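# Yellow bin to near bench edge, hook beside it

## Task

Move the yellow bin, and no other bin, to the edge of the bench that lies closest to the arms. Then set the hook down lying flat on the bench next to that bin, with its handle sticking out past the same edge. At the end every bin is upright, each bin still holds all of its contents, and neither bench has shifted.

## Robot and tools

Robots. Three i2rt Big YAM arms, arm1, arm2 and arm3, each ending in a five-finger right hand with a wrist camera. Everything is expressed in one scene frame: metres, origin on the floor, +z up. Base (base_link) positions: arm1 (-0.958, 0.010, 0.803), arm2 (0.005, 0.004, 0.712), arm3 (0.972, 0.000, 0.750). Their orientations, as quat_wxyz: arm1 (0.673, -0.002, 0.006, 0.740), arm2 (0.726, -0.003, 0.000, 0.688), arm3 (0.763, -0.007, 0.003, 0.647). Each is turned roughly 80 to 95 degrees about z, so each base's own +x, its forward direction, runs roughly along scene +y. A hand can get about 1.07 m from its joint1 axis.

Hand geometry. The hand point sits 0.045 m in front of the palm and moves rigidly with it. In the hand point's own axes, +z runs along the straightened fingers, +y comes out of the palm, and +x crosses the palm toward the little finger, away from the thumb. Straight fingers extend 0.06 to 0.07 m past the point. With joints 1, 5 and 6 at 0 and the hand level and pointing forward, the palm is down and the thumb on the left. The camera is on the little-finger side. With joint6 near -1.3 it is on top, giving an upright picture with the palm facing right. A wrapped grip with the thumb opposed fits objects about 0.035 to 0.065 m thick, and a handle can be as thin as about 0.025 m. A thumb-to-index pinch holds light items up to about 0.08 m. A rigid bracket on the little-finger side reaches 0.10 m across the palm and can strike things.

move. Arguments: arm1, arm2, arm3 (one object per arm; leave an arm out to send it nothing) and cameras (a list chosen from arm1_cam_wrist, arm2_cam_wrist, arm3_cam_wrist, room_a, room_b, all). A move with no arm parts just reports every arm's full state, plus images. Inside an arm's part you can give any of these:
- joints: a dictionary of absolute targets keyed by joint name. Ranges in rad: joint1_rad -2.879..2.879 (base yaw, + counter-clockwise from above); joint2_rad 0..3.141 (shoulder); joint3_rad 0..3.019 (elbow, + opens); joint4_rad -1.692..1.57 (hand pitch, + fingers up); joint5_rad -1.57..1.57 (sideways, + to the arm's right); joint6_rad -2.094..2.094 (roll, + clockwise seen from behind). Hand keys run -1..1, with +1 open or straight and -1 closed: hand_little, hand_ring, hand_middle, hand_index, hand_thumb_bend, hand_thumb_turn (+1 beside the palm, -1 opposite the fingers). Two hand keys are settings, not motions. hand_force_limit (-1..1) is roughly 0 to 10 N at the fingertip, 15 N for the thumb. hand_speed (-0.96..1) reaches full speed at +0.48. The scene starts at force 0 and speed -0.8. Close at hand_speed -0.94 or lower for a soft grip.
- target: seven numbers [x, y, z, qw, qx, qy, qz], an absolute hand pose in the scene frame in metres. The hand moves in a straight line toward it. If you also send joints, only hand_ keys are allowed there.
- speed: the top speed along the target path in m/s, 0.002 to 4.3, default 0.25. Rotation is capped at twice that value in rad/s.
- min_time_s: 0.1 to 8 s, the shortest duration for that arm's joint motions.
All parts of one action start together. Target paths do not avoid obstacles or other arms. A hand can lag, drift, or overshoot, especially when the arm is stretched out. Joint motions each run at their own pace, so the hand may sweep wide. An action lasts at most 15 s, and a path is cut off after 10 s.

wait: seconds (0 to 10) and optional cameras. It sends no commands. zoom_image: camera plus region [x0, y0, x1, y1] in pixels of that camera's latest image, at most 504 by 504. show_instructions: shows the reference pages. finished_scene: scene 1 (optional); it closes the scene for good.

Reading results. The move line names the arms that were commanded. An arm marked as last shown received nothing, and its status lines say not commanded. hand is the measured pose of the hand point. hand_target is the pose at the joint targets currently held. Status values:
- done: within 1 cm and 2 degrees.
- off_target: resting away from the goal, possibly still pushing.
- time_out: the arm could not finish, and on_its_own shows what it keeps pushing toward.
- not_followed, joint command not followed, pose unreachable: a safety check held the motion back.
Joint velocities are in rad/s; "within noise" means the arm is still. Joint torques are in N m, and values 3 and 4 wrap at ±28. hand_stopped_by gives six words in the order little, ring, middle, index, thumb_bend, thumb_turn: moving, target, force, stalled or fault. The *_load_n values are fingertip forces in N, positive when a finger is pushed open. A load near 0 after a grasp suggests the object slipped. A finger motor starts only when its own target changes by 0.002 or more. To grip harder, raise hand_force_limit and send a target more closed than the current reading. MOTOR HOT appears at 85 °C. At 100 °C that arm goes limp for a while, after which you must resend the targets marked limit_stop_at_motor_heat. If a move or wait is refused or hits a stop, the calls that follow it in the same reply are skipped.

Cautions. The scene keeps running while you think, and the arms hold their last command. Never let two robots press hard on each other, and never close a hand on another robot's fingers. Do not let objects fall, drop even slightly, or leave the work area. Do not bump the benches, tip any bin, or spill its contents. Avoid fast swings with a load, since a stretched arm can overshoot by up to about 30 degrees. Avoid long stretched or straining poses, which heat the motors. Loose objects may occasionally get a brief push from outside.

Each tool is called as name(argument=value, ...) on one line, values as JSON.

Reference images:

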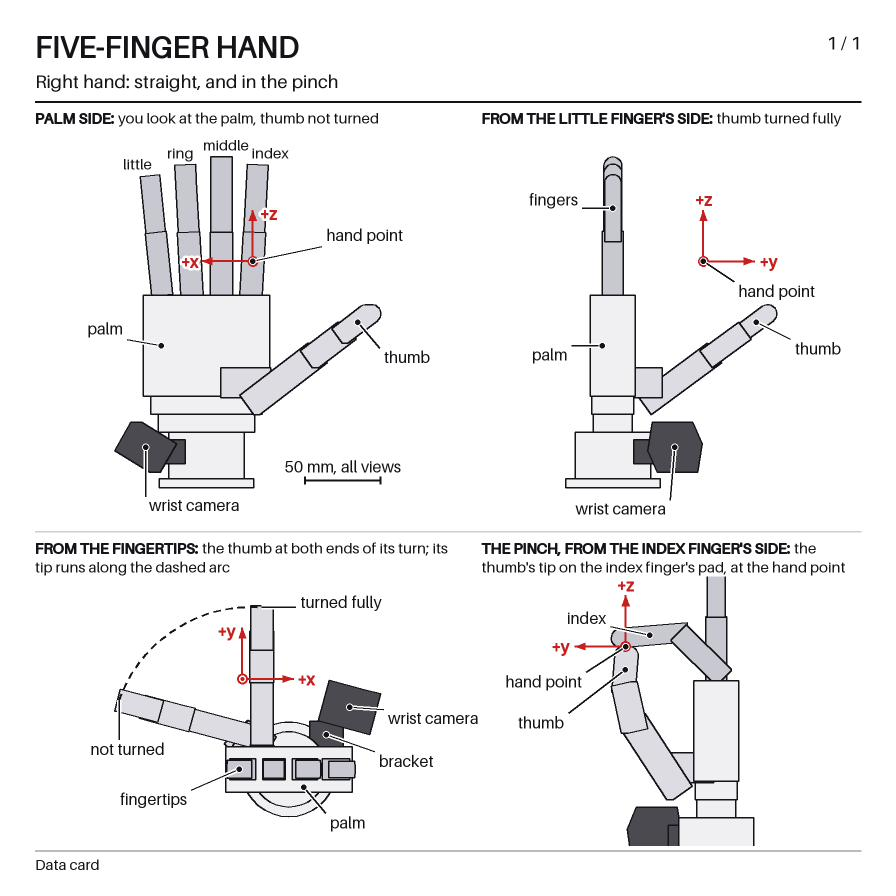

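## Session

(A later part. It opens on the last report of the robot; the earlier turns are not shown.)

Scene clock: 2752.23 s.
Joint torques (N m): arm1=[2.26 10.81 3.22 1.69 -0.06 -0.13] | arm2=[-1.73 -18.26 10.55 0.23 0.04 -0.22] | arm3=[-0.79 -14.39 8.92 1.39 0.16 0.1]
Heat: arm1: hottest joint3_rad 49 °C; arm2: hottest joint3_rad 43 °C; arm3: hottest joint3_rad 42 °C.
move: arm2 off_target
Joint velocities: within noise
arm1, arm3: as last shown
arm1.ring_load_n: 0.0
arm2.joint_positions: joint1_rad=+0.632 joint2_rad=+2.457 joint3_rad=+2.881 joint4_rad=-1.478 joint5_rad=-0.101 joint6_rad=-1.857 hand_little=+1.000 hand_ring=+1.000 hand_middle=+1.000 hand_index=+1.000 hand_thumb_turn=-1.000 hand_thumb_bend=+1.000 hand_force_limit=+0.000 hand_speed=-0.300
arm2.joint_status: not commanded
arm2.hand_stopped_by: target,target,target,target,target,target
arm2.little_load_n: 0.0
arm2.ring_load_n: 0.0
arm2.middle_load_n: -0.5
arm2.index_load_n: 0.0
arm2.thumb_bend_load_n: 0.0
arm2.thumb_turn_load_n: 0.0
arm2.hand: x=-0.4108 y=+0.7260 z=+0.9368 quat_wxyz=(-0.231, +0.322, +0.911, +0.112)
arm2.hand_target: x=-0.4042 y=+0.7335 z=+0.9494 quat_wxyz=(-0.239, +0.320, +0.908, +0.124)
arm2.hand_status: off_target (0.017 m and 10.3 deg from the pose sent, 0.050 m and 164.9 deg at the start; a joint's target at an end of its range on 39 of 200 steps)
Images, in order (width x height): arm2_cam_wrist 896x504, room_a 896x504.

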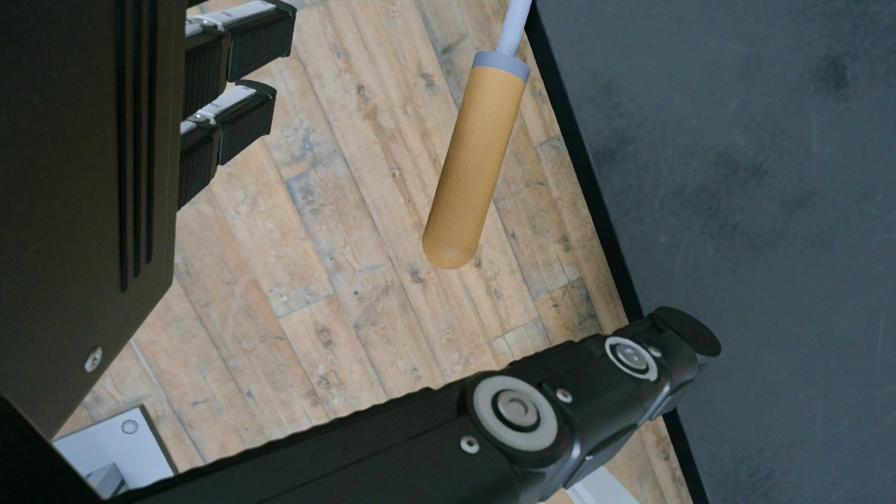

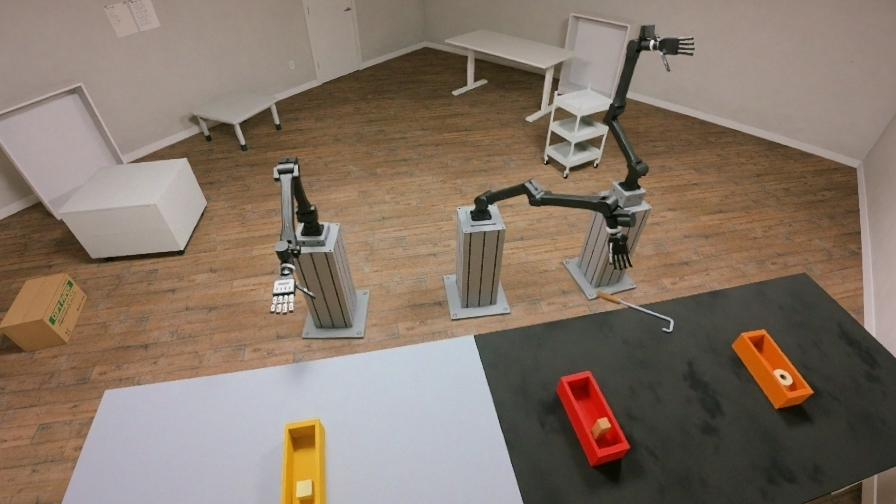

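move(arm2={"target": [-0.395, 0.755, 0.885, -0.1626, 0.3449, 0.9226, 0.0607], "speed": 0.15}, cameras=["arm2_cam_wrist"])

Scene clock: 2776.00 s.
Joint torques (N m): arm1=[2.14 10.99 3.25 1.72 -0.07 -0.15] | arm2=[-0.26 -17.9 10.29 0.98 -0.11 -0.15] | arm3=[-0.62 -14.21 8.99 1.37 0.16 0.13]
Heat: arm1: hottest joint3_rad 49 °C; arm2: hottest joint3_rad 46 °C; arm3: hottest joint3_rad 42 °C.
move: arm2 off_target
Joint velocities: within noise
arm1, arm3: as last shown
arm1.ring_load_n: -0.5
arm1.thumb_bend_load_n: 0.5
arm2.joint_positions: joint1_rad=+0.608 joint2_rad=+2.544 joint3_rad=+2.886 joint4_rad=-1.478 joint5_rad=-0.105 joint6_rad=-1.872 hand_little=+1.000 hand_ring=+1.000 hand_middle=+1.000 hand_index=+1.000 hand_thumb_turn=-1.000 hand_thumb_bend=+1.000 hand_force_limit=+0.000 hand_speed=-0.300
arm2.joint_status: not commanded
arm2.hand_stopped_by: target,target,target,target,target,target
arm2.little_load_n: 0.0
arm2.ring_load_n: 0.0
arm2.middle_load_n: 0.0
arm2.index_load_n: 0.0
arm2.thumb_bend_load_n: 0.0
arm2.thumb_turn_load_n: 0.0
arm2.hand: x=-0.3970 y=+0.7414 z=+0.8680 quat_wxyz=(-0.199, +0.331, +0.918, +0.090)
arm2.hand_target: x=-0.3937 y=+0.7532 z=+0.8849 quat_wxyz=(-0.216, +0.327, +0.914, +0.106)
arm2.hand_status: off_target (0.022 m and 5.6 deg from the pose sent, 0.061 m and 10.3 deg at the start; a joint's target at an end of its range on 38 of 40 steps)
arm3.thumb_turn_load_n: -0.5
Images, in order (width x height): arm2_cam_wrist 896x504.

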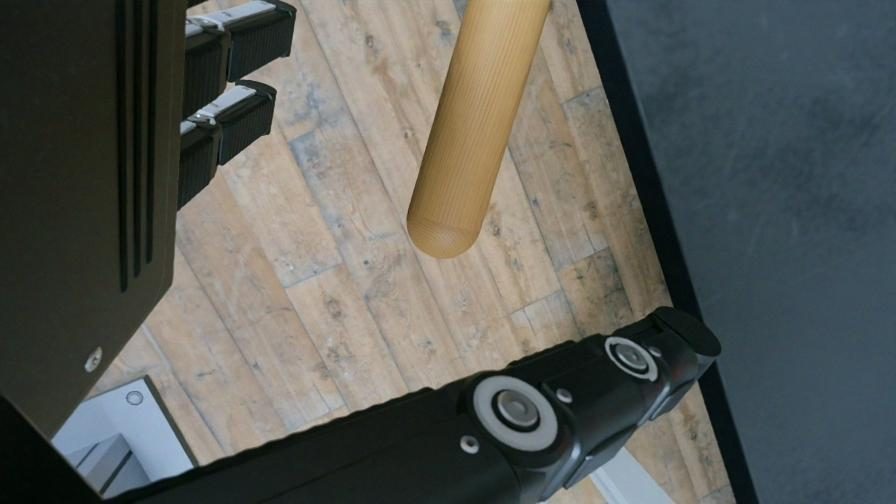

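move(arm2={"target": [-0.394, 0.773, 0.825, -0.1626, 0.3449, 0.9226, 0.0607], "speed": 0.12}, cameras=["arm2_cam_wrist"])

Scene clock: 2802.47 s.
Joint torques (N m): arm1=[2.26 10.87 3.25 1.69 -0.07 -0.13] | arm2=[-2.08 -18.55 10.39 0.9 -0.12 -0.19] | arm3=[-1.08 -14.27 8.85 1.42 0.15 0.11]
Heat: arm1: hottest joint3_rad 48 °C; arm2: hottest joint3_rad 48 °C; arm3: hottest joint3_rad 42 °C.
move: arm2 off_target
Joint velocities: within noise
arm1, arm3: as last shown
arm1.ring_load_n: 0.0
arm2.joint_positions: joint1_rad=+0.597 joint2_rad=+2.627 joint3_rad=+2.886 joint4_rad=-1.428 joint5_rad=-0.111 joint6_rad=-1.881 hand_little=+1.000 hand_ring=+1.000 hand_middle=+1.000 hand_index=+1.000 hand_thumb_turn=-1.000 hand_thumb_bend=+1.000 hand_force_limit=+0.000 hand_speed=-0.300
arm2.joint_status: not commanded
arm2.hand_stopped_by: target,target,target,target,target,target
arm2.little_load_n: 0.0
arm2.ring_load_n: 0.0
arm2.middle_load_n: 0.0
arm2.index_load_n: 0.0
arm2.thumb_bend_load_n: 0.0
arm2.thumb_turn_load_n: 0.0
arm2.hand: x=-0.3962 y=+0.7565 z=+0.8052 quat_wxyz=(-0.187, +0.334, +0.920, +0.080)
arm2.hand_target: x=-0.3926 y=+0.7709 z=+0.8251 quat_wxyz=(-0.208, +0.330, +0.915, +0.099)
arm2.hand_status: off_target (0.026 m and 3.8 deg from the pose sent, 0.053 m and 5.6 deg at the start; a joint's target at an end of its range on 37 of 39 steps)
arm3.thumb_turn_load_n: 0.0
Images, in order (width x height): arm2_cam_wrist 896x504.

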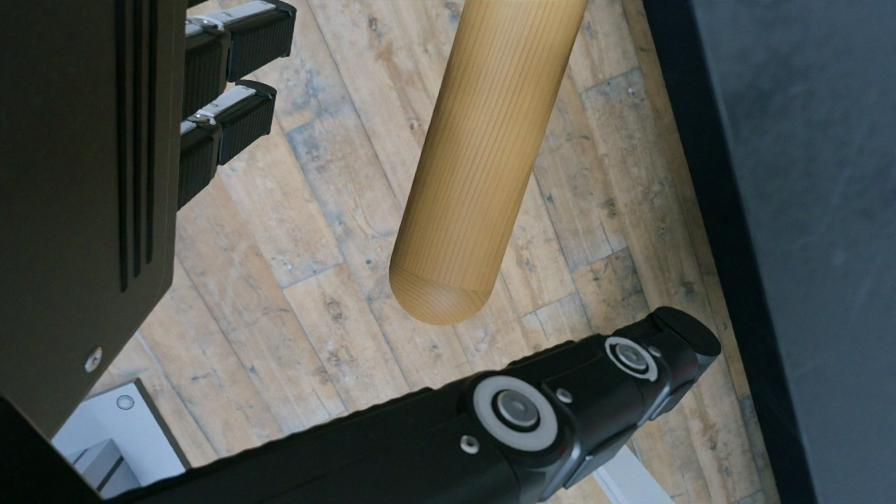

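move(arm2={"target": [-0.394, 0.773, 0.783, -0.1626, 0.3449, 0.9226, 0.0607], "speed": 0.08}, cameras=["arm2_cam_wrist"])

Scene clock: 2825.77 s.
Joint torques (N m): arm1=[2.2 10.87 3.26 1.72 -0.08 -0.13] | arm2=[-0.97 -18.78 10.4 0.9 -0.1 -0.16] | arm3=[-0.85 -14.27 8.88 1.36 0.18 0.08]
Heat: arm1: hottest joint3_rad 48 °C; arm2: hottest joint3_rad 49 °C; arm3: hottest joint3_rad 42 °C.
move: arm2 off_target
Joint velocities: within noise
arm1, arm3: as last shown
arm1.thumb_bend_load_n: 0.0
arm2.joint_positions: joint1_rad=+0.597 joint2_rad=+2.670 joint3_rad=+2.886 joint4_rad=-1.417 joint5_rad=-0.111 joint6_rad=-1.881 hand_little=+1.000 hand_ring=+1.000 hand_middle=+1.000 hand_index=+1.000 hand_thumb_turn=-1.000 hand_thumb_bend=+1.000 hand_force_limit=+0.000 hand_speed=-0.300
arm2.joint_status: not commanded
arm2.hand_stopped_by: target,target,target,target,target,target
arm2.little_load_n: 0.0
arm2.ring_load_n: 0.0
arm2.middle_load_n: 0.0
arm2.index_load_n: 0.0
arm2.thumb_bend_load_n: 0.0
arm2.thumb_turn_load_n: 0.0
arm2.hand: x=-0.3964 y=+0.7568 z=+0.7700 quat_wxyz=(-0.174, +0.336, +0.923, +0.070)
arm2.hand_target: x=-0.3928 y=+0.7712 z=+0.7831 quat_wxyz=(-0.192, +0.335, +0.918, +0.086)
arm2.hand_status: off_target (0.021 m and 2.0 deg from the pose sent, 0.028 m and 3.8 deg at the start; a joint's target at an end of its range on 35 of 38 steps)
arm3.thumb_bend_load_n: -0.5
Images, in order (width x height): arm2_cam_wrist 896x504.

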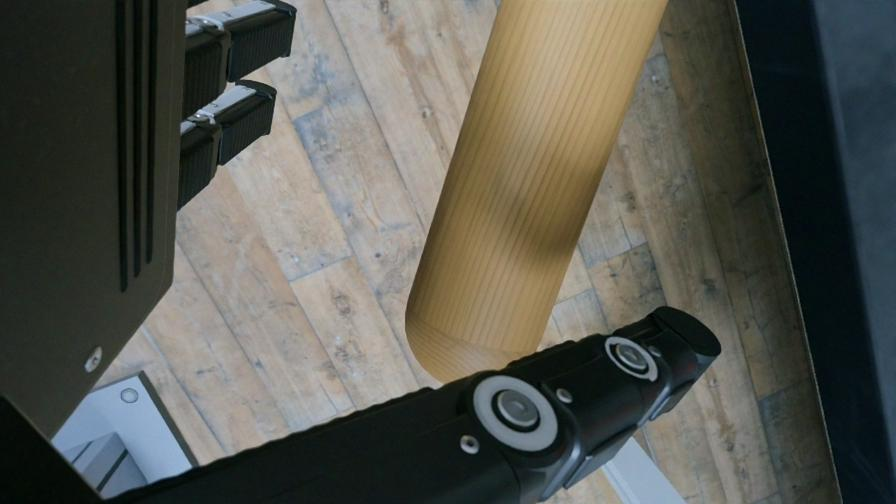

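move(arm2={"joints": {"hand_middle": -1, "hand_ring": -1, "hand_index": -1, "hand_little": -1, "hand_speed": -0.85, "hand_force_limit": 0.0}}, cameras=["arm2_cam_wrist", "room_a"])

Scene clock: 2847.03 s.
Joint torques (N m): arm1=[2.08 10.87 3.19 1.7 -0.08 -0.13] | arm2=[-1.73 -19.25 10.25 0.7 0.02 -0.13] | arm3=[-0.73 -14.33 8.94 1.4 0.15 0.11]
Heat: arm1: hottest joint3_rad 48 °C; arm2: hottest joint3_rad 50 °C; arm3: hottest joint3_rad 42 °C.
move: arm2 done
Joint velocities: within noise
arm1, arm3: as last shown
arm1.ring_load_n: -0.5
arm2.joint_positions: joint1_rad=+0.597 joint2_rad=+2.671 joint3_rad=+2.886 joint4_rad=-1.417 joint5_rad=-0.113 joint6_rad=-1.881 hand_little=-1.000 hand_ring=-1.000 hand_middle=-1.000 hand_index=-1.000 hand_thumb_turn=-1.000 hand_thumb_bend=+1.000 hand_force_limit=+0.000 hand_speed=-0.850
arm2.joint_status: all done
arm2.hand_stopped_by: target,target,target,target,target,target
arm2.little_load_n: 0.0
arm2.ring_load_n: 0.0
arm2.middle_load_n: 0.0
arm2.index_load_n: 0.5
arm2.thumb_bend_load_n: 0.0
arm2.thumb_turn_load_n: 0.0
arm2.hand: x=-0.3968 y=+0.7565 z=+0.7696 quat_wxyz=(-0.175, +0.335, +0.923, +0.069)
arm2.hand_target: x=-0.3928 y=+0.7712 z=+0.7832 quat_wxyz=(-0.192, +0.335, +0.918, +0.086)
arm2.hand_status: not commanded
arm3.middle_load_n: -0.5
arm3.thumb_bend_load_n: 0.0
Images, in order (width x height): arm2_cam_wrist 896x504, room_a 896x504.

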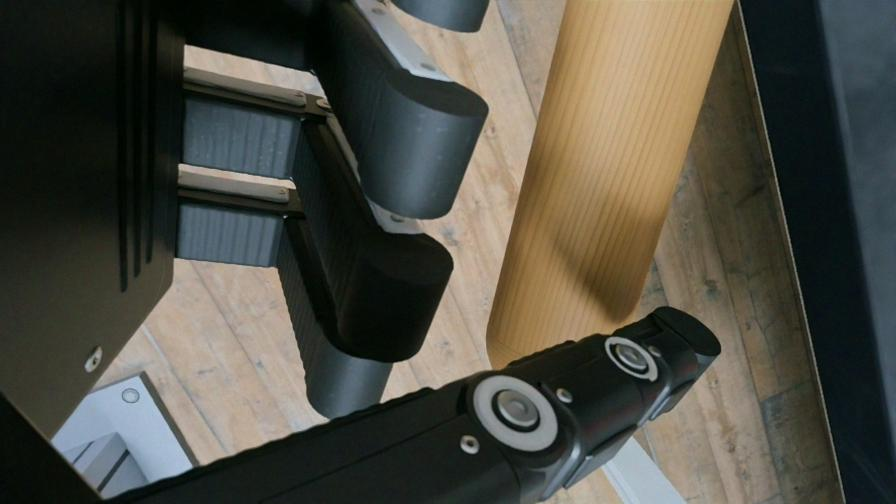

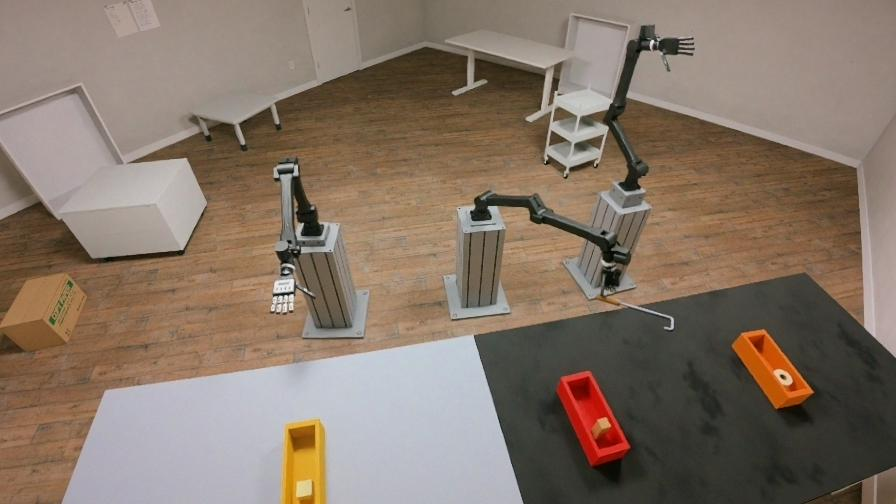

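move(arm2={"joints": {"hand_middle": 1, "hand_ring": 1, "hand_index": 1, "hand_little": 1, "hand_speed": 0.0}})

move(arm2={"target": [-0.366, 0.804, 0.786, -0.1626, 0.3449, 0.9226, 0.0607], "speed": 0.08}, cameras=["arm2_cam_wrist"])

Scene clock: 2879.50 s.
Joint torques (N m): arm1=[2.37 10.75 3.18 1.73 -0.08 -0.15] | arm2=[-2.08 -19.37 10.48 1.01 -0.03 -0.14] | arm3=[-0.91 -14.45 9.03 1.36 0.17 0.1]
Heat: arm1: hottest joint3_rad 47 °C; arm2: hottest joint3_rad 50 °C; arm3: hottest joint3_rad 42 °C.
move: arm2 done
Joint velocities: within noise
arm1, arm3: as last shown
arm1.ring_load_n: 0.0
arm2.joint_positions: joint1_rad=+0.597 joint2_rad=+2.671 joint3_rad=+2.886 joint4_rad=-1.417 joint5_rad=-0.113 joint6_rad=-1.881 hand_little=+1.000 hand_ring=+1.000 hand_middle=+1.000 hand_index=+1.000 hand_thumb_turn=-1.000 hand_thumb_bend=+1.000 hand_force_limit=+0.000 hand_speed=+0.000
arm2.joint_status: all done
arm2.hand_stopped_by: target,target,target,target,target,target
arm2.little_load_n: 0.5
arm2.ring_load_n: 0.0
arm2.middle_load_n: 0.0
arm2.index_load_n: 0.0
arm2.thumb_bend_load_n: -0.5
arm2.thumb_turn_load_n: 0.0
arm2.hand: x=-0.3968 y=+0.7565 z=+0.7696 quat_wxyz=(-0.175, +0.335, +0.923, +0.069)
arm2.hand_target: x=-0.3928 y=+0.7712 z=+0.7832 quat_wxyz=(-0.192, +0.335, +0.918, +0.086)
arm2.hand_status: not commanded
arm3.middle_load_n: 0.0
arm3.index_load_n: -0.5
pictures: none

Scene clock: 2880.63 s.
Joint torques (N m): arm1=[2.02 10.7 3.18 1.76 -0.07 -0.14] | arm2=[-1.32 -19.19 10.39 1.1 -0.18 -0.27] | arm3=[-1.03 -14.33 8.95 1.42 0.15 0.11]
Heat: arm1: hottest joint3_rad 47 °C; arm2: hottest joint3_rad 50 °C; arm3: hottest joint3_rad 42 °C.
move: arm2 off_target
Joint velocities: within noise
arm1.joint_positions: joint1_rad=+0.291 joint2_rad=+0.649 joint3_rad=+2.193 joint4_rad=-1.294 joint5_rad=+0.025 joint6_rad=-1.554 hand_little=+1.000 hand_ring=+1.000 hand_middle=+1.000 hand_index=+1.000 hand_thumb_turn=+1.000 hand_thumb_bend=+1.000 hand_force_limit=-0.200 hand_speed=-0.500
arm1.joint_status: not commanded
arm1.hand_stopped_by: target,target,target,target,target,target
arm1.little_load_n: 0.0
arm1.ring_load_n: 0.0
arm1.middle_load_n: 0.0
arm1.index_load_n: 0.0
arm1.thumb_bend_load_n: 0.0
arm1.thumb_turn_load_n: 0.0
arm1.hand: x=-0.9078 y=+0.0781 z=+1.6327 quat_wxyz=(-0.654, +0.360, +0.501, +0.439)
arm1.hand_target: x=-0.9068 y=+0.0765 z=+1.6337 quat_wxyz=(-0.653, +0.355, +0.505, +0.440)
arm1.hand_status: not commanded
arm2.joint_positions: joint1_rad=+0.537 joint2_rad=+2.671 joint3_rad=+2.886 joint4_rad=-1.368 joint5_rad=-0.128 joint6_rad=-1.926 hand_little=+1.000 hand_ring=+1.000 hand_middle=+1.000 hand_index=+1.000 hand_thumb_turn=-1.000 hand_thumb_bend=+1.000 hand_force_limit=+0.000 hand_speed=+0.000
arm2.joint_status: not commanded
arm2.hand_stopped_by: target,target,target,target,target,target
arm2.little_load_n: 0.0
arm2.ring_load_n: 0.0
arm2.middle_load_n: 0.0
arm2.index_load_n: 0.0
arm2.thumb_bend_load_n: 0.0
arm2.thumb_turn_load_n: 0.0
arm2.hand: x=-0.3602 y=+0.7921 z=+0.7749 quat_wxyz=(-0.193, +0.338, +0.917, +0.089)
arm2.hand_target: x=-0.3652 y=+0.8021 z=+0.7862 quat_wxyz=(-0.210, +0.329, +0.915, +0.104)
arm2.hand_status: off_target (0.017 m and 4.9 deg from the pose sent, 0.059 m and 2.0 deg at the start; a joint's target at an end of its range on 33 of 34 steps)
arm3: as last shown
arm3.index_load_n: 0.0
arm3.thumb_turn_load_n: -0.5
Images, in order (width x height): arm2_cam_wrist 896x504.

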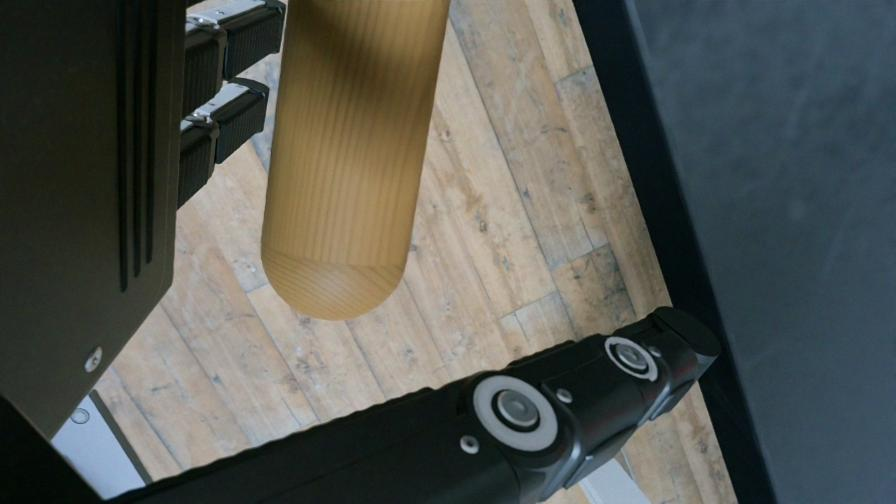

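move(arm2={"target": [-0.366, 0.804, 0.770, -0.1626, 0.3449, 0.9226, 0.0607], "speed": 0.08, "joints": {"hand_force_limit": 0.2, "hand_speed": -0.85}}, cameras=["arm2_cam_wrist"])

Scene clock: 2897.90 s.
Joint torques (N m): arm1=[2.14 11.11 3.15 1.68 -0.07 -0.16] | arm2=[-0.21 -19.02 10.45 0.87 -0.09 -0.17] | arm3=[-0.56 -14.04 8.94 1.39 0.15 0.11]
Heat: arm1: hottest joint3_rad 47 °C; arm2: hottest joint3_rad 50 °C; arm3: hottest joint3_rad 42 °C.
move: arm2 off_target
Joint velocities: within noise
arm1: as last shown
arm2.joint_positions: joint1_rad=+0.537 joint2_rad=+2.687 joint3_rad=+2.886 joint4_rad=-1.363 joint5_rad=-0.128 joint6_rad=-1.927 hand_little=+1.000 hand_ring=+1.000 hand_middle=+1.000 hand_index=+1.000 hand_thumb_turn=-1.000 hand_thumb_bend=+1.000 hand_force_limit=+0.200 hand_speed=-0.850
arm2.joint_status: all done
arm2.hand_stopped_by: target,target,target,target,target,target
arm2.little_load_n: 0.0
arm2.ring_load_n: 0.0
arm2.middle_load_n: 0.0
arm2.index_load_n: 0.0
arm2.thumb_bend_load_n: 0.0
arm2.thumb_turn_load_n: 0.0
arm2.hand: x=-0.3604 y=+0.7922 z=+0.7613 quat_wxyz=(-0.190, +0.338, +0.918, +0.085)
arm2.hand_target: x=-0.3652 y=+0.8021 z=+0.7700 quat_wxyz=(-0.205, +0.331, +0.916, +0.099)
arm2.hand_status: off_target (0.016 m and 4.3 deg from the pose sent, 0.014 m and 4.9 deg at the start; a joint's target at an end of its range on 38 of 40 steps)
arm3.joint_positions: joint1_rad=+0.137 joint2_rad=+1.702 joint3_rad=+1.211 joint4_rad=+0.513 joint5_rad=-0.021 joint6_rad=-0.004 hand_little=+1.000 hand_ring=+1.000 hand_middle=+1.000 hand_index=+1.000 hand_thumb_turn=+1.000 hand_thumb_bend=+1.000 hand_force_limit=+0.000 hand_speed=-0.300
arm3.joint_status: not commanded
arm3.hand_stopped_by: target,target,target,target,target,target
arm3.little_load_n: 0.0
arm3.ring_load_n: 0.0
arm3.middle_load_n: -0.5
arm3.index_load_n: 0.0
arm3.thumb_bend_load_n: 0.0
arm3.thumb_turn_load_n: -0.5
arm3.hand: x=+0.9575 y=+0.7493 z=+1.0012 quat_wxyz=(-0.710, +0.705, +0.001, +0.005)
arm3.hand_target: x=+0.9500 y=+0.7499 z=+1.0001 quat_wxyz=(-0.707, +0.707, +0.000, +0.000)
arm3.hand_status: not commanded
Images, in order (width x height): arm2_cam_wrist 896x504.

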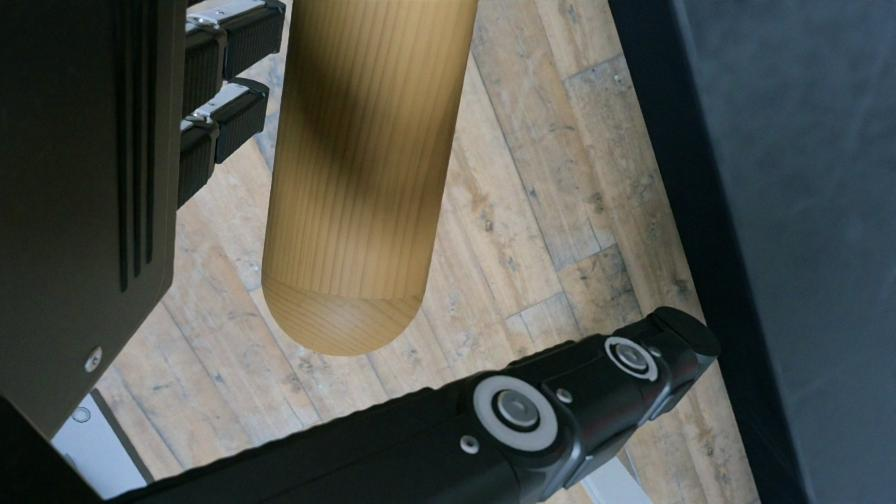

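move(arm2={"joints": {"hand_middle": -1, "hand_ring": -1, "hand_index": -1, "hand_little": -1, "hand_speed": -0.85, "hand_force_limit": 0.2}}, cameras=["arm2_cam_wrist"])

Scene clock: 2907.87 s.
Joint torques (N m): arm1=[2.2 10.93 3.25 1.66 -0.06 -0.15] | arm2=[-0.97 -20.95 10.48 0.84 0.06 -0.13] | arm3=[-0.91 -14.68 8.87 1.36 0.17 0.11]
Heat: arm1: hottest joint3_rad 47 °C; arm2: hottest joint3_rad 50 °C; arm3: hottest joint3_rad 42 °C.
move: arm2 off_target
Joint velocities: within noise
arm1, arm3: as last shown
arm2.joint_positions: joint1_rad=+0.537 joint2_rad=+2.712 joint3_rad=+2.886 joint4_rad=-1.363 joint5_rad=-0.133 joint6_rad=-1.933 hand_little=-0.304 hand_ring=-0.443 hand_middle=-0.555 hand_index=-0.986 hand_thumb_turn=-1.000 hand_thumb_bend=+1.000 hand_force_limit=+0.200 hand_speed=-0.850
arm2.joint_status: hand_little off_target (ended at -0.304, target -1.000); hand_ring off_target (ended at -0.443, target -1.000); hand_middle off_target (ended at -0.555, target -1.000); the others done
arm2.hand_stopped_by: force,force,force,force,target,target
arm2.little_load_n: 0.0
arm2.ring_load_n: 0.0
arm2.middle_load_n: 0.0
arm2.index_load_n: 7.0
arm2.thumb_bend_load_n: 0.0
arm2.thumb_turn_load_n: 0.0
arm2.hand: x=-0.3603 y=+0.7902 z=+0.7403 quat_wxyz=(-0.182, +0.337, +0.921, +0.076)
arm2.hand_target: x=-0.3652 y=+0.8021 z=+0.7700 quat_wxyz=(-0.205, +0.331, +0.916, +0.099)
arm2.hand_status: not commanded
arm3.middle_load_n: 0.0
arm3.thumb_turn_load_n: 0.0
Images, in order (width x height): arm2_cam_wrist 896x504.

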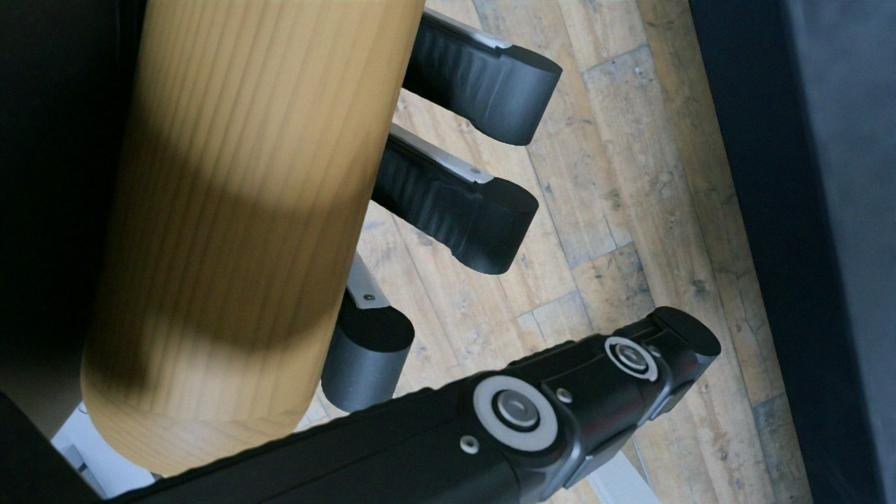

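move(arm2={"joints": {"hand_middle": -0.99, "hand_ring": -0.99, "hand_little": -0.99, "hand_speed": -0.85, "hand_force_limit": 0.2}}, cameras=["arm2_cam_wrist"])

Scene clock: 2917.77 s.
Joint torques (N m): arm1=[2.37 10.87 3.3 1.7 -0.07 -0.13] | arm2=[-1.2 -20.42 10.5 1.01 -0.01 -0.16] | arm3=[-0.5 -14.27 8.94 1.4 0.19 0.11]
Heat: arm1: hottest joint3_rad 47 °C; arm2: hottest joint3_rad 50 °C; arm3: hottest joint3_rad 42 °C.
move: arm2 off_target
Joint velocities: within noise
arm1, arm3: as last shown
arm2.joint_positions: joint1_rad=+0.537 joint2_rad=+2.713 joint3_rad=+2.886 joint4_rad=-1.363 joint5_rad=-0.130 joint6_rad=-1.933 hand_little=-0.774 hand_ring=-0.886 hand_middle=-0.969 hand_index=-0.987 hand_thumb_turn=-1.000 hand_thumb_bend=+1.000 hand_force_limit=+0.200 hand_speed=-0.850
arm2.joint_status: hand_little off_target (ended at -0.774, target -0.990); hand_ring off_target (ended at -0.886, target -0.990); hand_middle off_target (ended at -0.969, target -0.990); the others done
arm2.hand_stopped_by: force,force,force,force,target,target
arm2.little_load_n: 6.5
arm2.ring_load_n: 5.0
arm2.middle_load_n: 3.5
arm2.index_load_n: 0.0
arm2.thumb_bend_load_n: 0.0
arm2.thumb_turn_load_n: 0.5
arm2.hand: x=-0.3596 y=+0.7905 z=+0.7401 quat_wxyz=(-0.181, +0.337, +0.921, +0.077)
arm2.hand_target: x=-0.3652 y=+0.8022 z=+0.7702 quat_wxyz=(-0.205, +0.331, +0.916, +0.100)
arm2.hand_status: not commanded
arm3.little_load_n: -0.5
Images, in order (width x height): arm2_cam_wrist 896x504.

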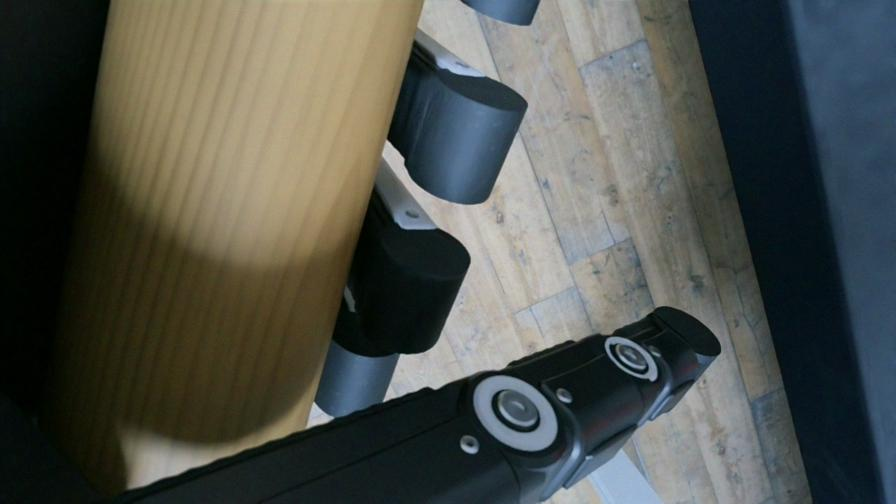

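move(arm2={"joints": {"hand_thumb_bend": -1, "hand_speed": -0.75, "hand_force_limit": 0.0}}, cameras=["arm2_cam_wrist"])

Scene clock: 2936.03 s.
Joint torques (N m): arm1=[1.9 10.93 3.21 1.69 -0.08 -0.14] | arm2=[-1.03 -21.48 10.61 1.05 -0.04 -0.09] | arm3=[-0.67 -14.27 8.92 1.36 0.17 0.12]
Heat: arm1: hottest joint3_rad 46 °C; arm2: hottest joint3_rad 51 °C; arm3: hottest joint3_rad 42 °C.
move: arm2 off_target
Joint velocities: within noise
arm1, arm3: as last shown
arm2.joint_positions: joint1_rad=+0.537 joint2_rad=+2.713 joint3_rad=+2.886 joint4_rad=-1.363 joint5_rad=-0.130 joint6_rad=-1.933 hand_little=-0.774 hand_ring=-0.886 hand_middle=-0.969 hand_index=-0.987 hand_thumb_turn=-1.000 hand_thumb_bend=+0.423 hand_force_limit=+0.000 hand_speed=-0.750
arm2.joint_status: hand_thumb_bend off_target (ended at +0.423, target -1.000); the others done
arm2.hand_stopped_by: force,force,force,force,force,target
arm2.little_load_n: 6.0
arm2.ring_load_n: 5.0
arm2.middle_load_n: 3.5
arm2.index_load_n: 0.0
arm2.thumb_bend_load_n: 8.0
arm2.thumb_turn_load_n: 1.0
arm2.hand: x=-0.3596 y=+0.7905 z=+0.7401 quat_wxyz=(-0.181, +0.337, +0.921, +0.077)
arm2.hand_target: x=-0.3652 y=+0.8022 z=+0.7702 quat_wxyz=(-0.205, +0.331, +0.916, +0.100)
arm2.hand_status: not commanded
Images, in order (width x height): arm2_cam_wrist 896x504.

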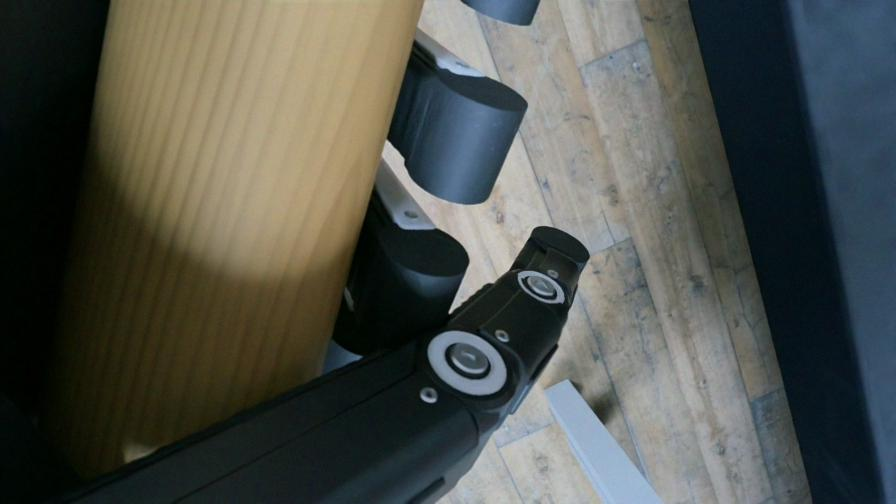

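move(arm2={"target": [-0.355, 0.785, 0.84, -0.1626, 0.3449, 0.9226, 0.0607], "speed": 0.08}, cameras=["arm2_cam_wrist", "room_a"])

zoom_image(camera="room_a", region=[500, 220, 760, 380])

Scene clock: 2963.67 s.
Joint torques (N m): arm1=[2.32 10.81 3.21 1.68 -0.08 -0.14] | arm2=[-0.21 -25 10.52 0.42 -0.08 -0.12] | arm3=[-1.03 -14.51 8.99 1.31 0.13 0.12]
Heat: arm1: hottest joint3_rad 46 °C; arm2: hottest joint3_rad 51 °C; arm3: hottest joint3_rad 42 °C.
move: arm2 off_target
Joint velocities: within noise
arm1, arm3: as last shown
arm2.joint_positions: joint1_rad=+0.537 joint2_rad=+2.679 joint3_rad=+2.886 joint4_rad=-1.465 joint5_rad=-0.128 joint6_rad=-1.933 hand_little=-0.774 hand_ring=-0.886 hand_middle=-0.969 hand_index=-0.987 hand_thumb_turn=-1.000 hand_thumb_bend=+0.423 hand_force_limit=+0.000 hand_speed=-0.750
arm2.joint_status: not commanded
arm2.hand_stopped_by: force,force,force,force,force,target
arm2.little_load_n: 3.5
arm2.ring_load_n: 3.0
arm2.middle_load_n: 3.0
arm2.index_load_n: 0.0
arm2.thumb_bend_load_n: 8.0
arm2.thumb_turn_load_n: 0.5
arm2.hand: x=-0.3484 y=+0.7698 z=+0.7598 quat_wxyz=(-0.155, +0.341, +0.926, +0.055)
arm2.hand_target: x=-0.3527 y=+0.7802 z=+0.8386 quat_wxyz=(-0.198, +0.333, +0.917, +0.094)
arm2.hand_status: off_target (0.082 m and 1.2 deg from the pose sent, 0.100 m and 2.9 deg at the start; a joint's target at an end of its range on 39 of 41 steps)
arm3.little_load_n: 0.0
arm3.thumb_bend_load_n: 0.5
Images, in order (width x height): arm2_cam_wrist 896x504, room_a 896x504.

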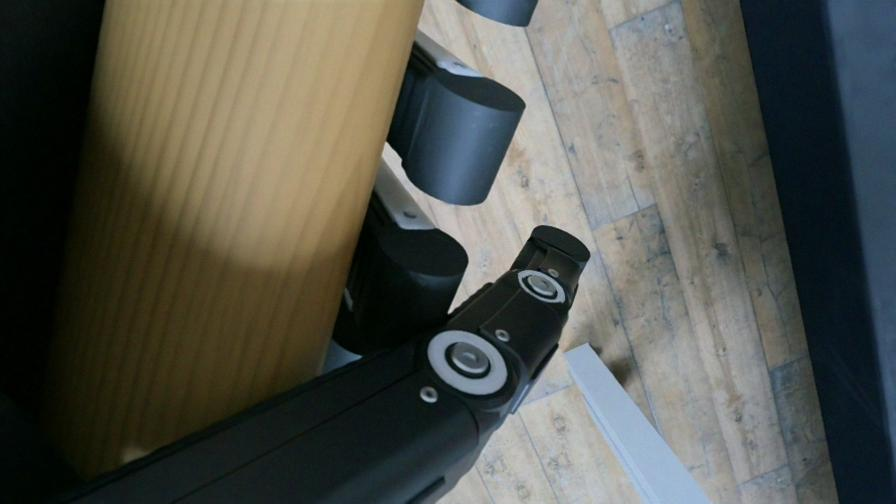

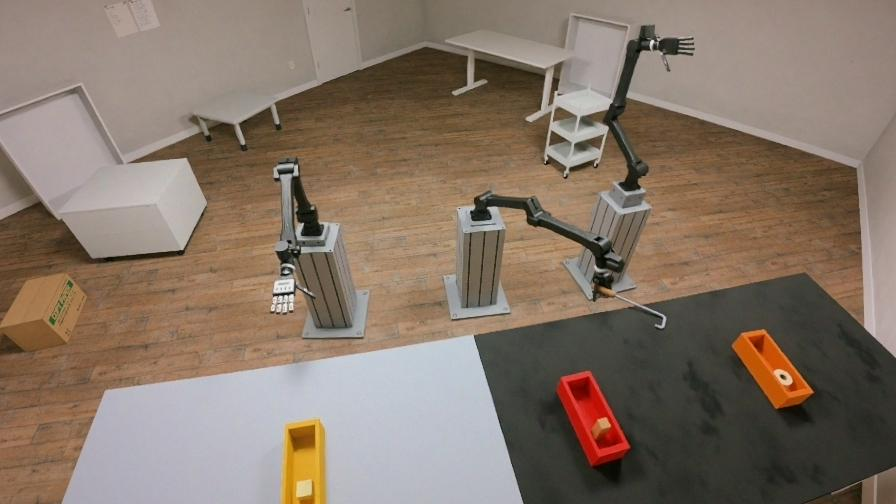

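Scaled by 1.938 from the camera's image (finer frame: 1280x720).

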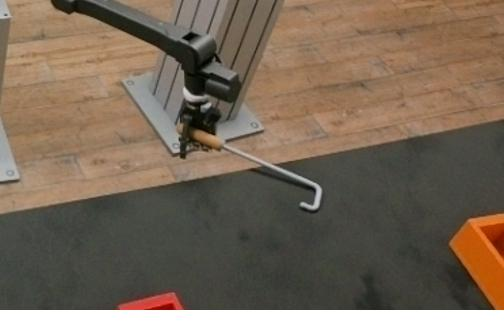

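move(arm2={"target": [-0.25, 0.755, 0.87, -0.2445, 0.4439, 0.8526, 0.1273], "speed": 0.1}, cameras=["arm2_cam_wrist", "room_a"])

zoom_image(camera="room_a", region=[440, 200, 760, 380])

Scene clock: 2998.33 s.
Joint torques (N m): arm1=[2.14 10.93 3.3 1.74 -0.08 -0.13] | arm2=[-0.56 -21.01 9.42 1.55 0.04 0.01] | arm3=[-0.79 -14.45 8.87 1.51 0.16 0.09]
Heat: arm1: hottest joint3_rad 46 °C; arm2: hottest joint3_rad 50 °C; arm3: hottest joint3_rad 41 °C.
move: arm2 off_target
Joint velocities: within noise
arm1, arm3: as last shown
arm2.joint_positions: joint1_rad=+0.441 joint2_rad=+2.185 joint3_rad=+2.069 joint4_rad=-1.030 joint5_rad=-0.126 joint6_rad=-1.774 hand_little=-0.774 hand_ring=-0.886 hand_middle=-0.969 hand_index=-0.987 hand_thumb_turn=-1.000 hand_thumb_bend=+0.424 hand_force_limit=+0.000 hand_speed=-0.750
arm2.joint_status: not commanded
arm2.hand_stopped_by: force,force,force,force,force,target
arm2.little_load_n: 3.5
arm2.ring_load_n: 3.0
arm2.middle_load_n: 3.0
arm2.index_load_n: 0.0
arm2.thumb_bend_load_n: 8.5
arm2.thumb_turn_load_n: 0.5
arm2.hand: x=-0.2488 y=+0.7343 z=+0.8057 quat_wxyz=(-0.198, +0.448, +0.868, +0.086)
arm2.hand_target: x=-0.2488 y=+0.7517 z=+0.8701 quat_wxyz=(-0.244, +0.444, +0.853, +0.127)
arm2.hand_status: off_target (0.068 m and 7.3 deg from the pose sent, 0.148 m and 19.5 deg at the start)
arm3.thumb_bend_load_n: 0.0
arm3.thumb_turn_load_n: -0.5
Images, in order (width x height): arm2_cam_wrist 896x504, room_a 896x504.

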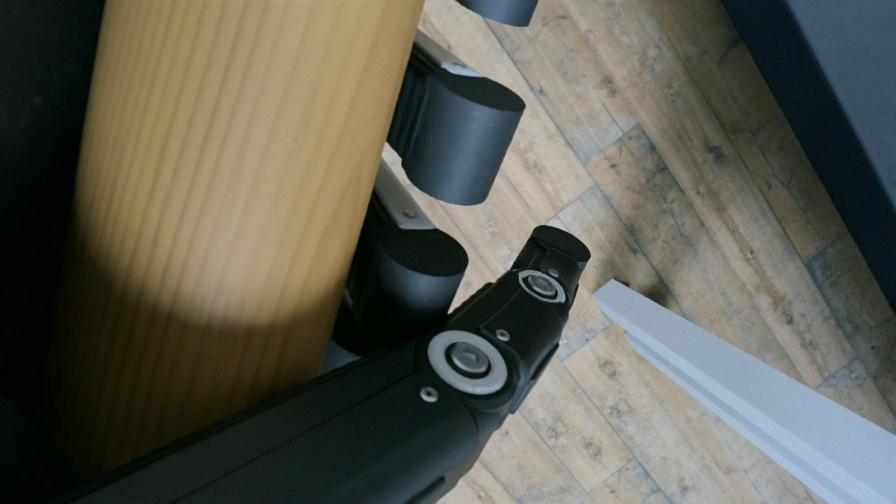

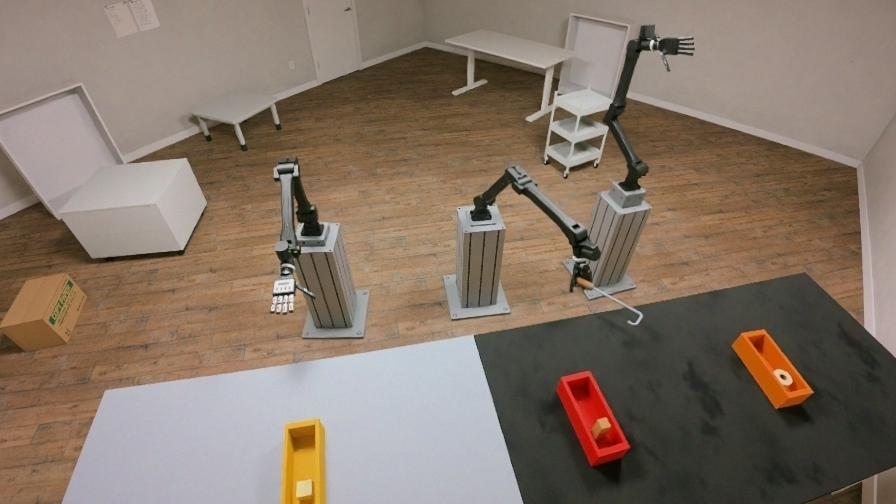

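Scaled by 1.575 from the camera's image (finer frame: 1280x720).

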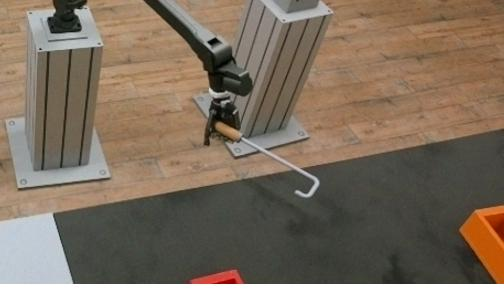

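move(arm2={"target": [0.07, 0.705, 0.90, -0.1751, 0.5937, 0.7738, 0.1343], "speed": 0.15}, cameras=["room_a"])

zoom_image(camera="room_a", region=[340, 200, 660, 400])

Scene clock: 3051.33 s.
Joint torques (N m): arm1=[2.26 10.87 3.21 1.69 -0.07 -0.14] | arm2=[-1.14 -18.67 9.55 0.57 -0.11 -0.23] | arm3=[-0.97 -14.39 8.96 1.37 0.18 0.09]
Heat: arm1: hottest joint3_rad 45 °C; arm2: hottest joint3_rad 46 °C; arm3: hottest joint3_rad 41 °C.
move: arm2 off_target
Joint velocities: within noise
arm1, arm3: as last shown
arm2.joint_positions: joint1_rad=+0.017 joint2_rad=+1.985 joint3_rad=+1.845 joint4_rad=-1.102 joint5_rad=-0.129 joint6_rad=-1.825 hand_little=-0.774 hand_ring=-0.886 hand_middle=-0.969 hand_index=-0.987 hand_thumb_turn=-1.000 hand_thumb_bend=+0.424 hand_force_limit=+0.000 hand_speed=-0.750
arm2.joint_status: not commanded
arm2.hand_stopped_by: force,force,force,force,force,target
arm2.little_load_n: 4.0
arm2.ring_load_n: 3.0
arm2.middle_load_n: 3.0
arm2.index_load_n: 0.0
arm2.thumb_bend_load_n: 8.5
arm2.thumb_turn_load_n: 0.5
arm2.hand: x=+0.0707 y=+0.6918 z=+0.8403 quat_wxyz=(-0.145, +0.609, +0.775, +0.093)
arm2.hand_target: x=+0.0699 y=+0.7026 z=+0.8995 quat_wxyz=(-0.175, +0.594, +0.774, +0.135)
arm2.hand_status: off_target (0.061 m and 6.1 deg from the pose sent, 0.334 m and 20.8 deg at the start)
arm3.thumb_turn_load_n: 0.0
Images, in order (width x height): room_a 896x504.

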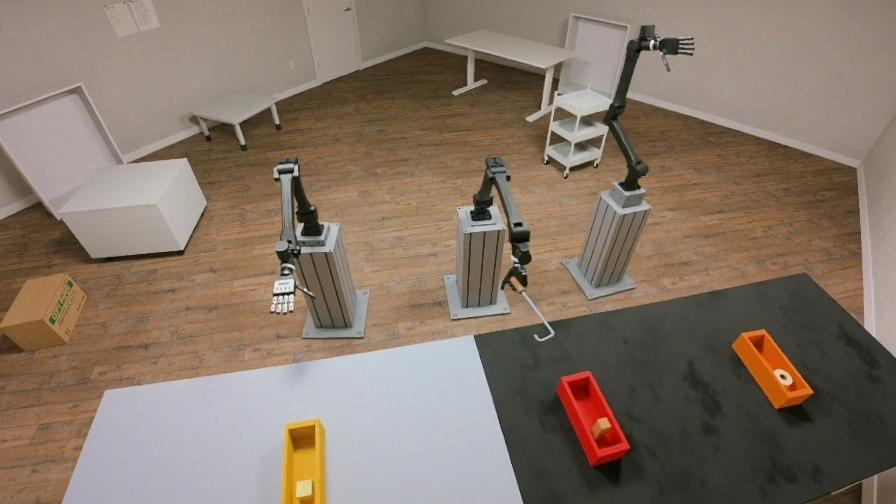

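Scaled by 1.575 from the camera's image (finer frame: 1280x720).

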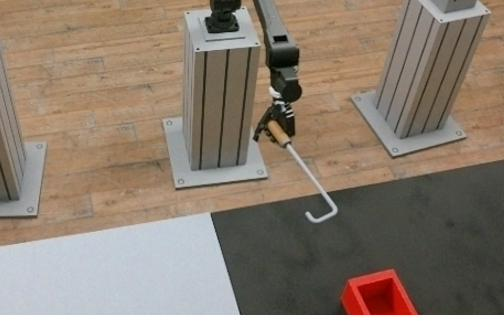

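move(arm2={"target": [0.39, 0.775, 0.89, -0.156, 0.6897, 0.6897, 0.156], "speed": 0.15}, cameras=["room_a", "arm2_cam_wrist", "arm3_cam_wrist"])

zoom_image(camera="room_a", region=[260, 220, 580, 420])

Scene clock: 3075.70 s.
Joint torques (N m): arm1=[2.2 10.64 3.21 1.73 -0.07 -0.15] | arm2=[-1.26 -20.89 13.27 0.92 -0.22 -0.27] | arm3=[-0.79 -14.33 8.99 1.43 0.15 0.09]
Heat: arm1: hottest joint3_rad 45 °C; arm2: hottest joint3_rad 47 °C; arm3: hottest joint3_rad 41 °C.
move: arm2 off_target
Joint velocities: within noise
arm1.joint_positions: joint1_rad=+0.291 joint2_rad=+0.649 joint3_rad=+2.193 joint4_rad=-1.294 joint5_rad=+0.025 joint6_rad=-1.554 hand_little=+1.000 hand_ring=+1.000 hand_middle=+1.000 hand_index=+1.000 hand_thumb_turn=+1.000 hand_thumb_bend=+1.000 hand_force_limit=-0.200 hand_speed=-0.500
arm1.joint_status: not commanded
arm1.hand_stopped_by: target,target,target,target,target,target
arm1.little_load_n: 0.0
arm1.ring_load_n: 0.0
arm1.middle_load_n: 0.0
arm1.index_load_n: 0.0
arm1.thumb_bend_load_n: 0.0
arm1.thumb_turn_load_n: 0.0
arm1.hand: x=-0.9078 y=+0.0781 z=+1.6327 quat_wxyz=(-0.654, +0.360, +0.501, +0.439)
arm1.hand_target: x=-0.9068 y=+0.0765 z=+1.6337 quat_wxyz=(-0.653, +0.355, +0.505, +0.440)
arm1.hand_status: not commanded
arm2.joint_positions: joint1_rad=-0.372 joint2_rad=+2.582 joint3_rad=+2.846 joint4_rad=-1.480 joint5_rad=-0.180 joint6_rad=-1.949 hand_little=-0.774 hand_ring=-0.886 hand_middle=-0.969 hand_index=-0.987 hand_thumb_turn=-1.000 hand_thumb_bend=+0.424 hand_force_limit=+0.000 hand_speed=-0.750
arm2.joint_status: not commanded
arm2.hand_stopped_by: force,force,force,force,force,target
arm2.little_load_n: 3.5
arm2.ring_load_n: 3.5
arm2.middle_load_n: 3.0
arm2.index_load_n: 0.5
arm2.thumb_bend_load_n: 8.5
arm2.thumb_turn_load_n: 0.5
arm2.hand: x=+0.3804 y=+0.7533 z=+0.8215 quat_wxyz=(-0.144, +0.699, +0.688, +0.130)
arm2.hand_target: x=+0.3870 y=+0.7682 z=+0.8900 quat_wxyz=(-0.168, +0.680, +0.688, +0.192)
arm2.hand_status: off_target (0.073 m and 3.4 deg from the pose sent, 0.334 m and 15.3 deg at the start; a joint's target at an end of its range on 33 of 98 steps)
arm3: as last shown
pictures: arm2_cam_wrist, arm3_cam_wrist, room_a
Images, in order (width x height): arm2_cam_wrist 896x504, arm3_cam_wrist 896x504, room_a 896x504.

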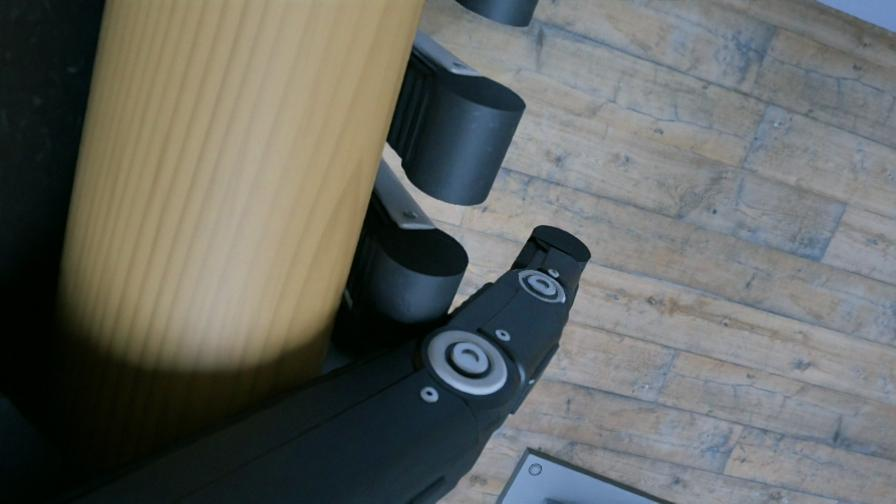

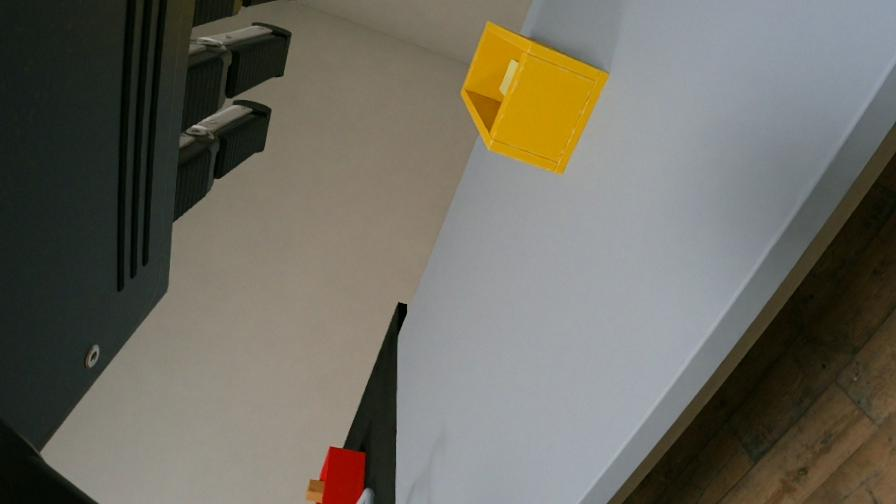

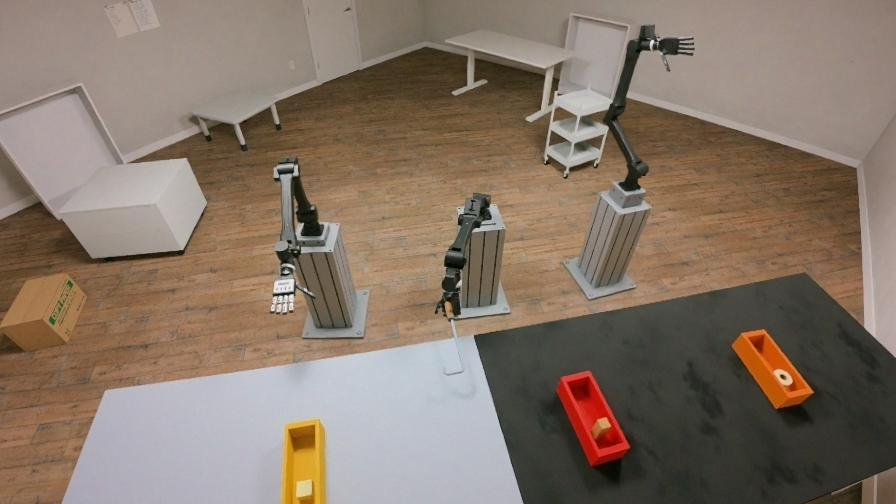

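Scaled by 1.575 from the camera's image (finer frame: 1280x720).

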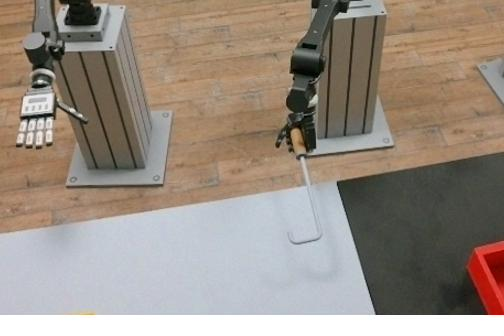

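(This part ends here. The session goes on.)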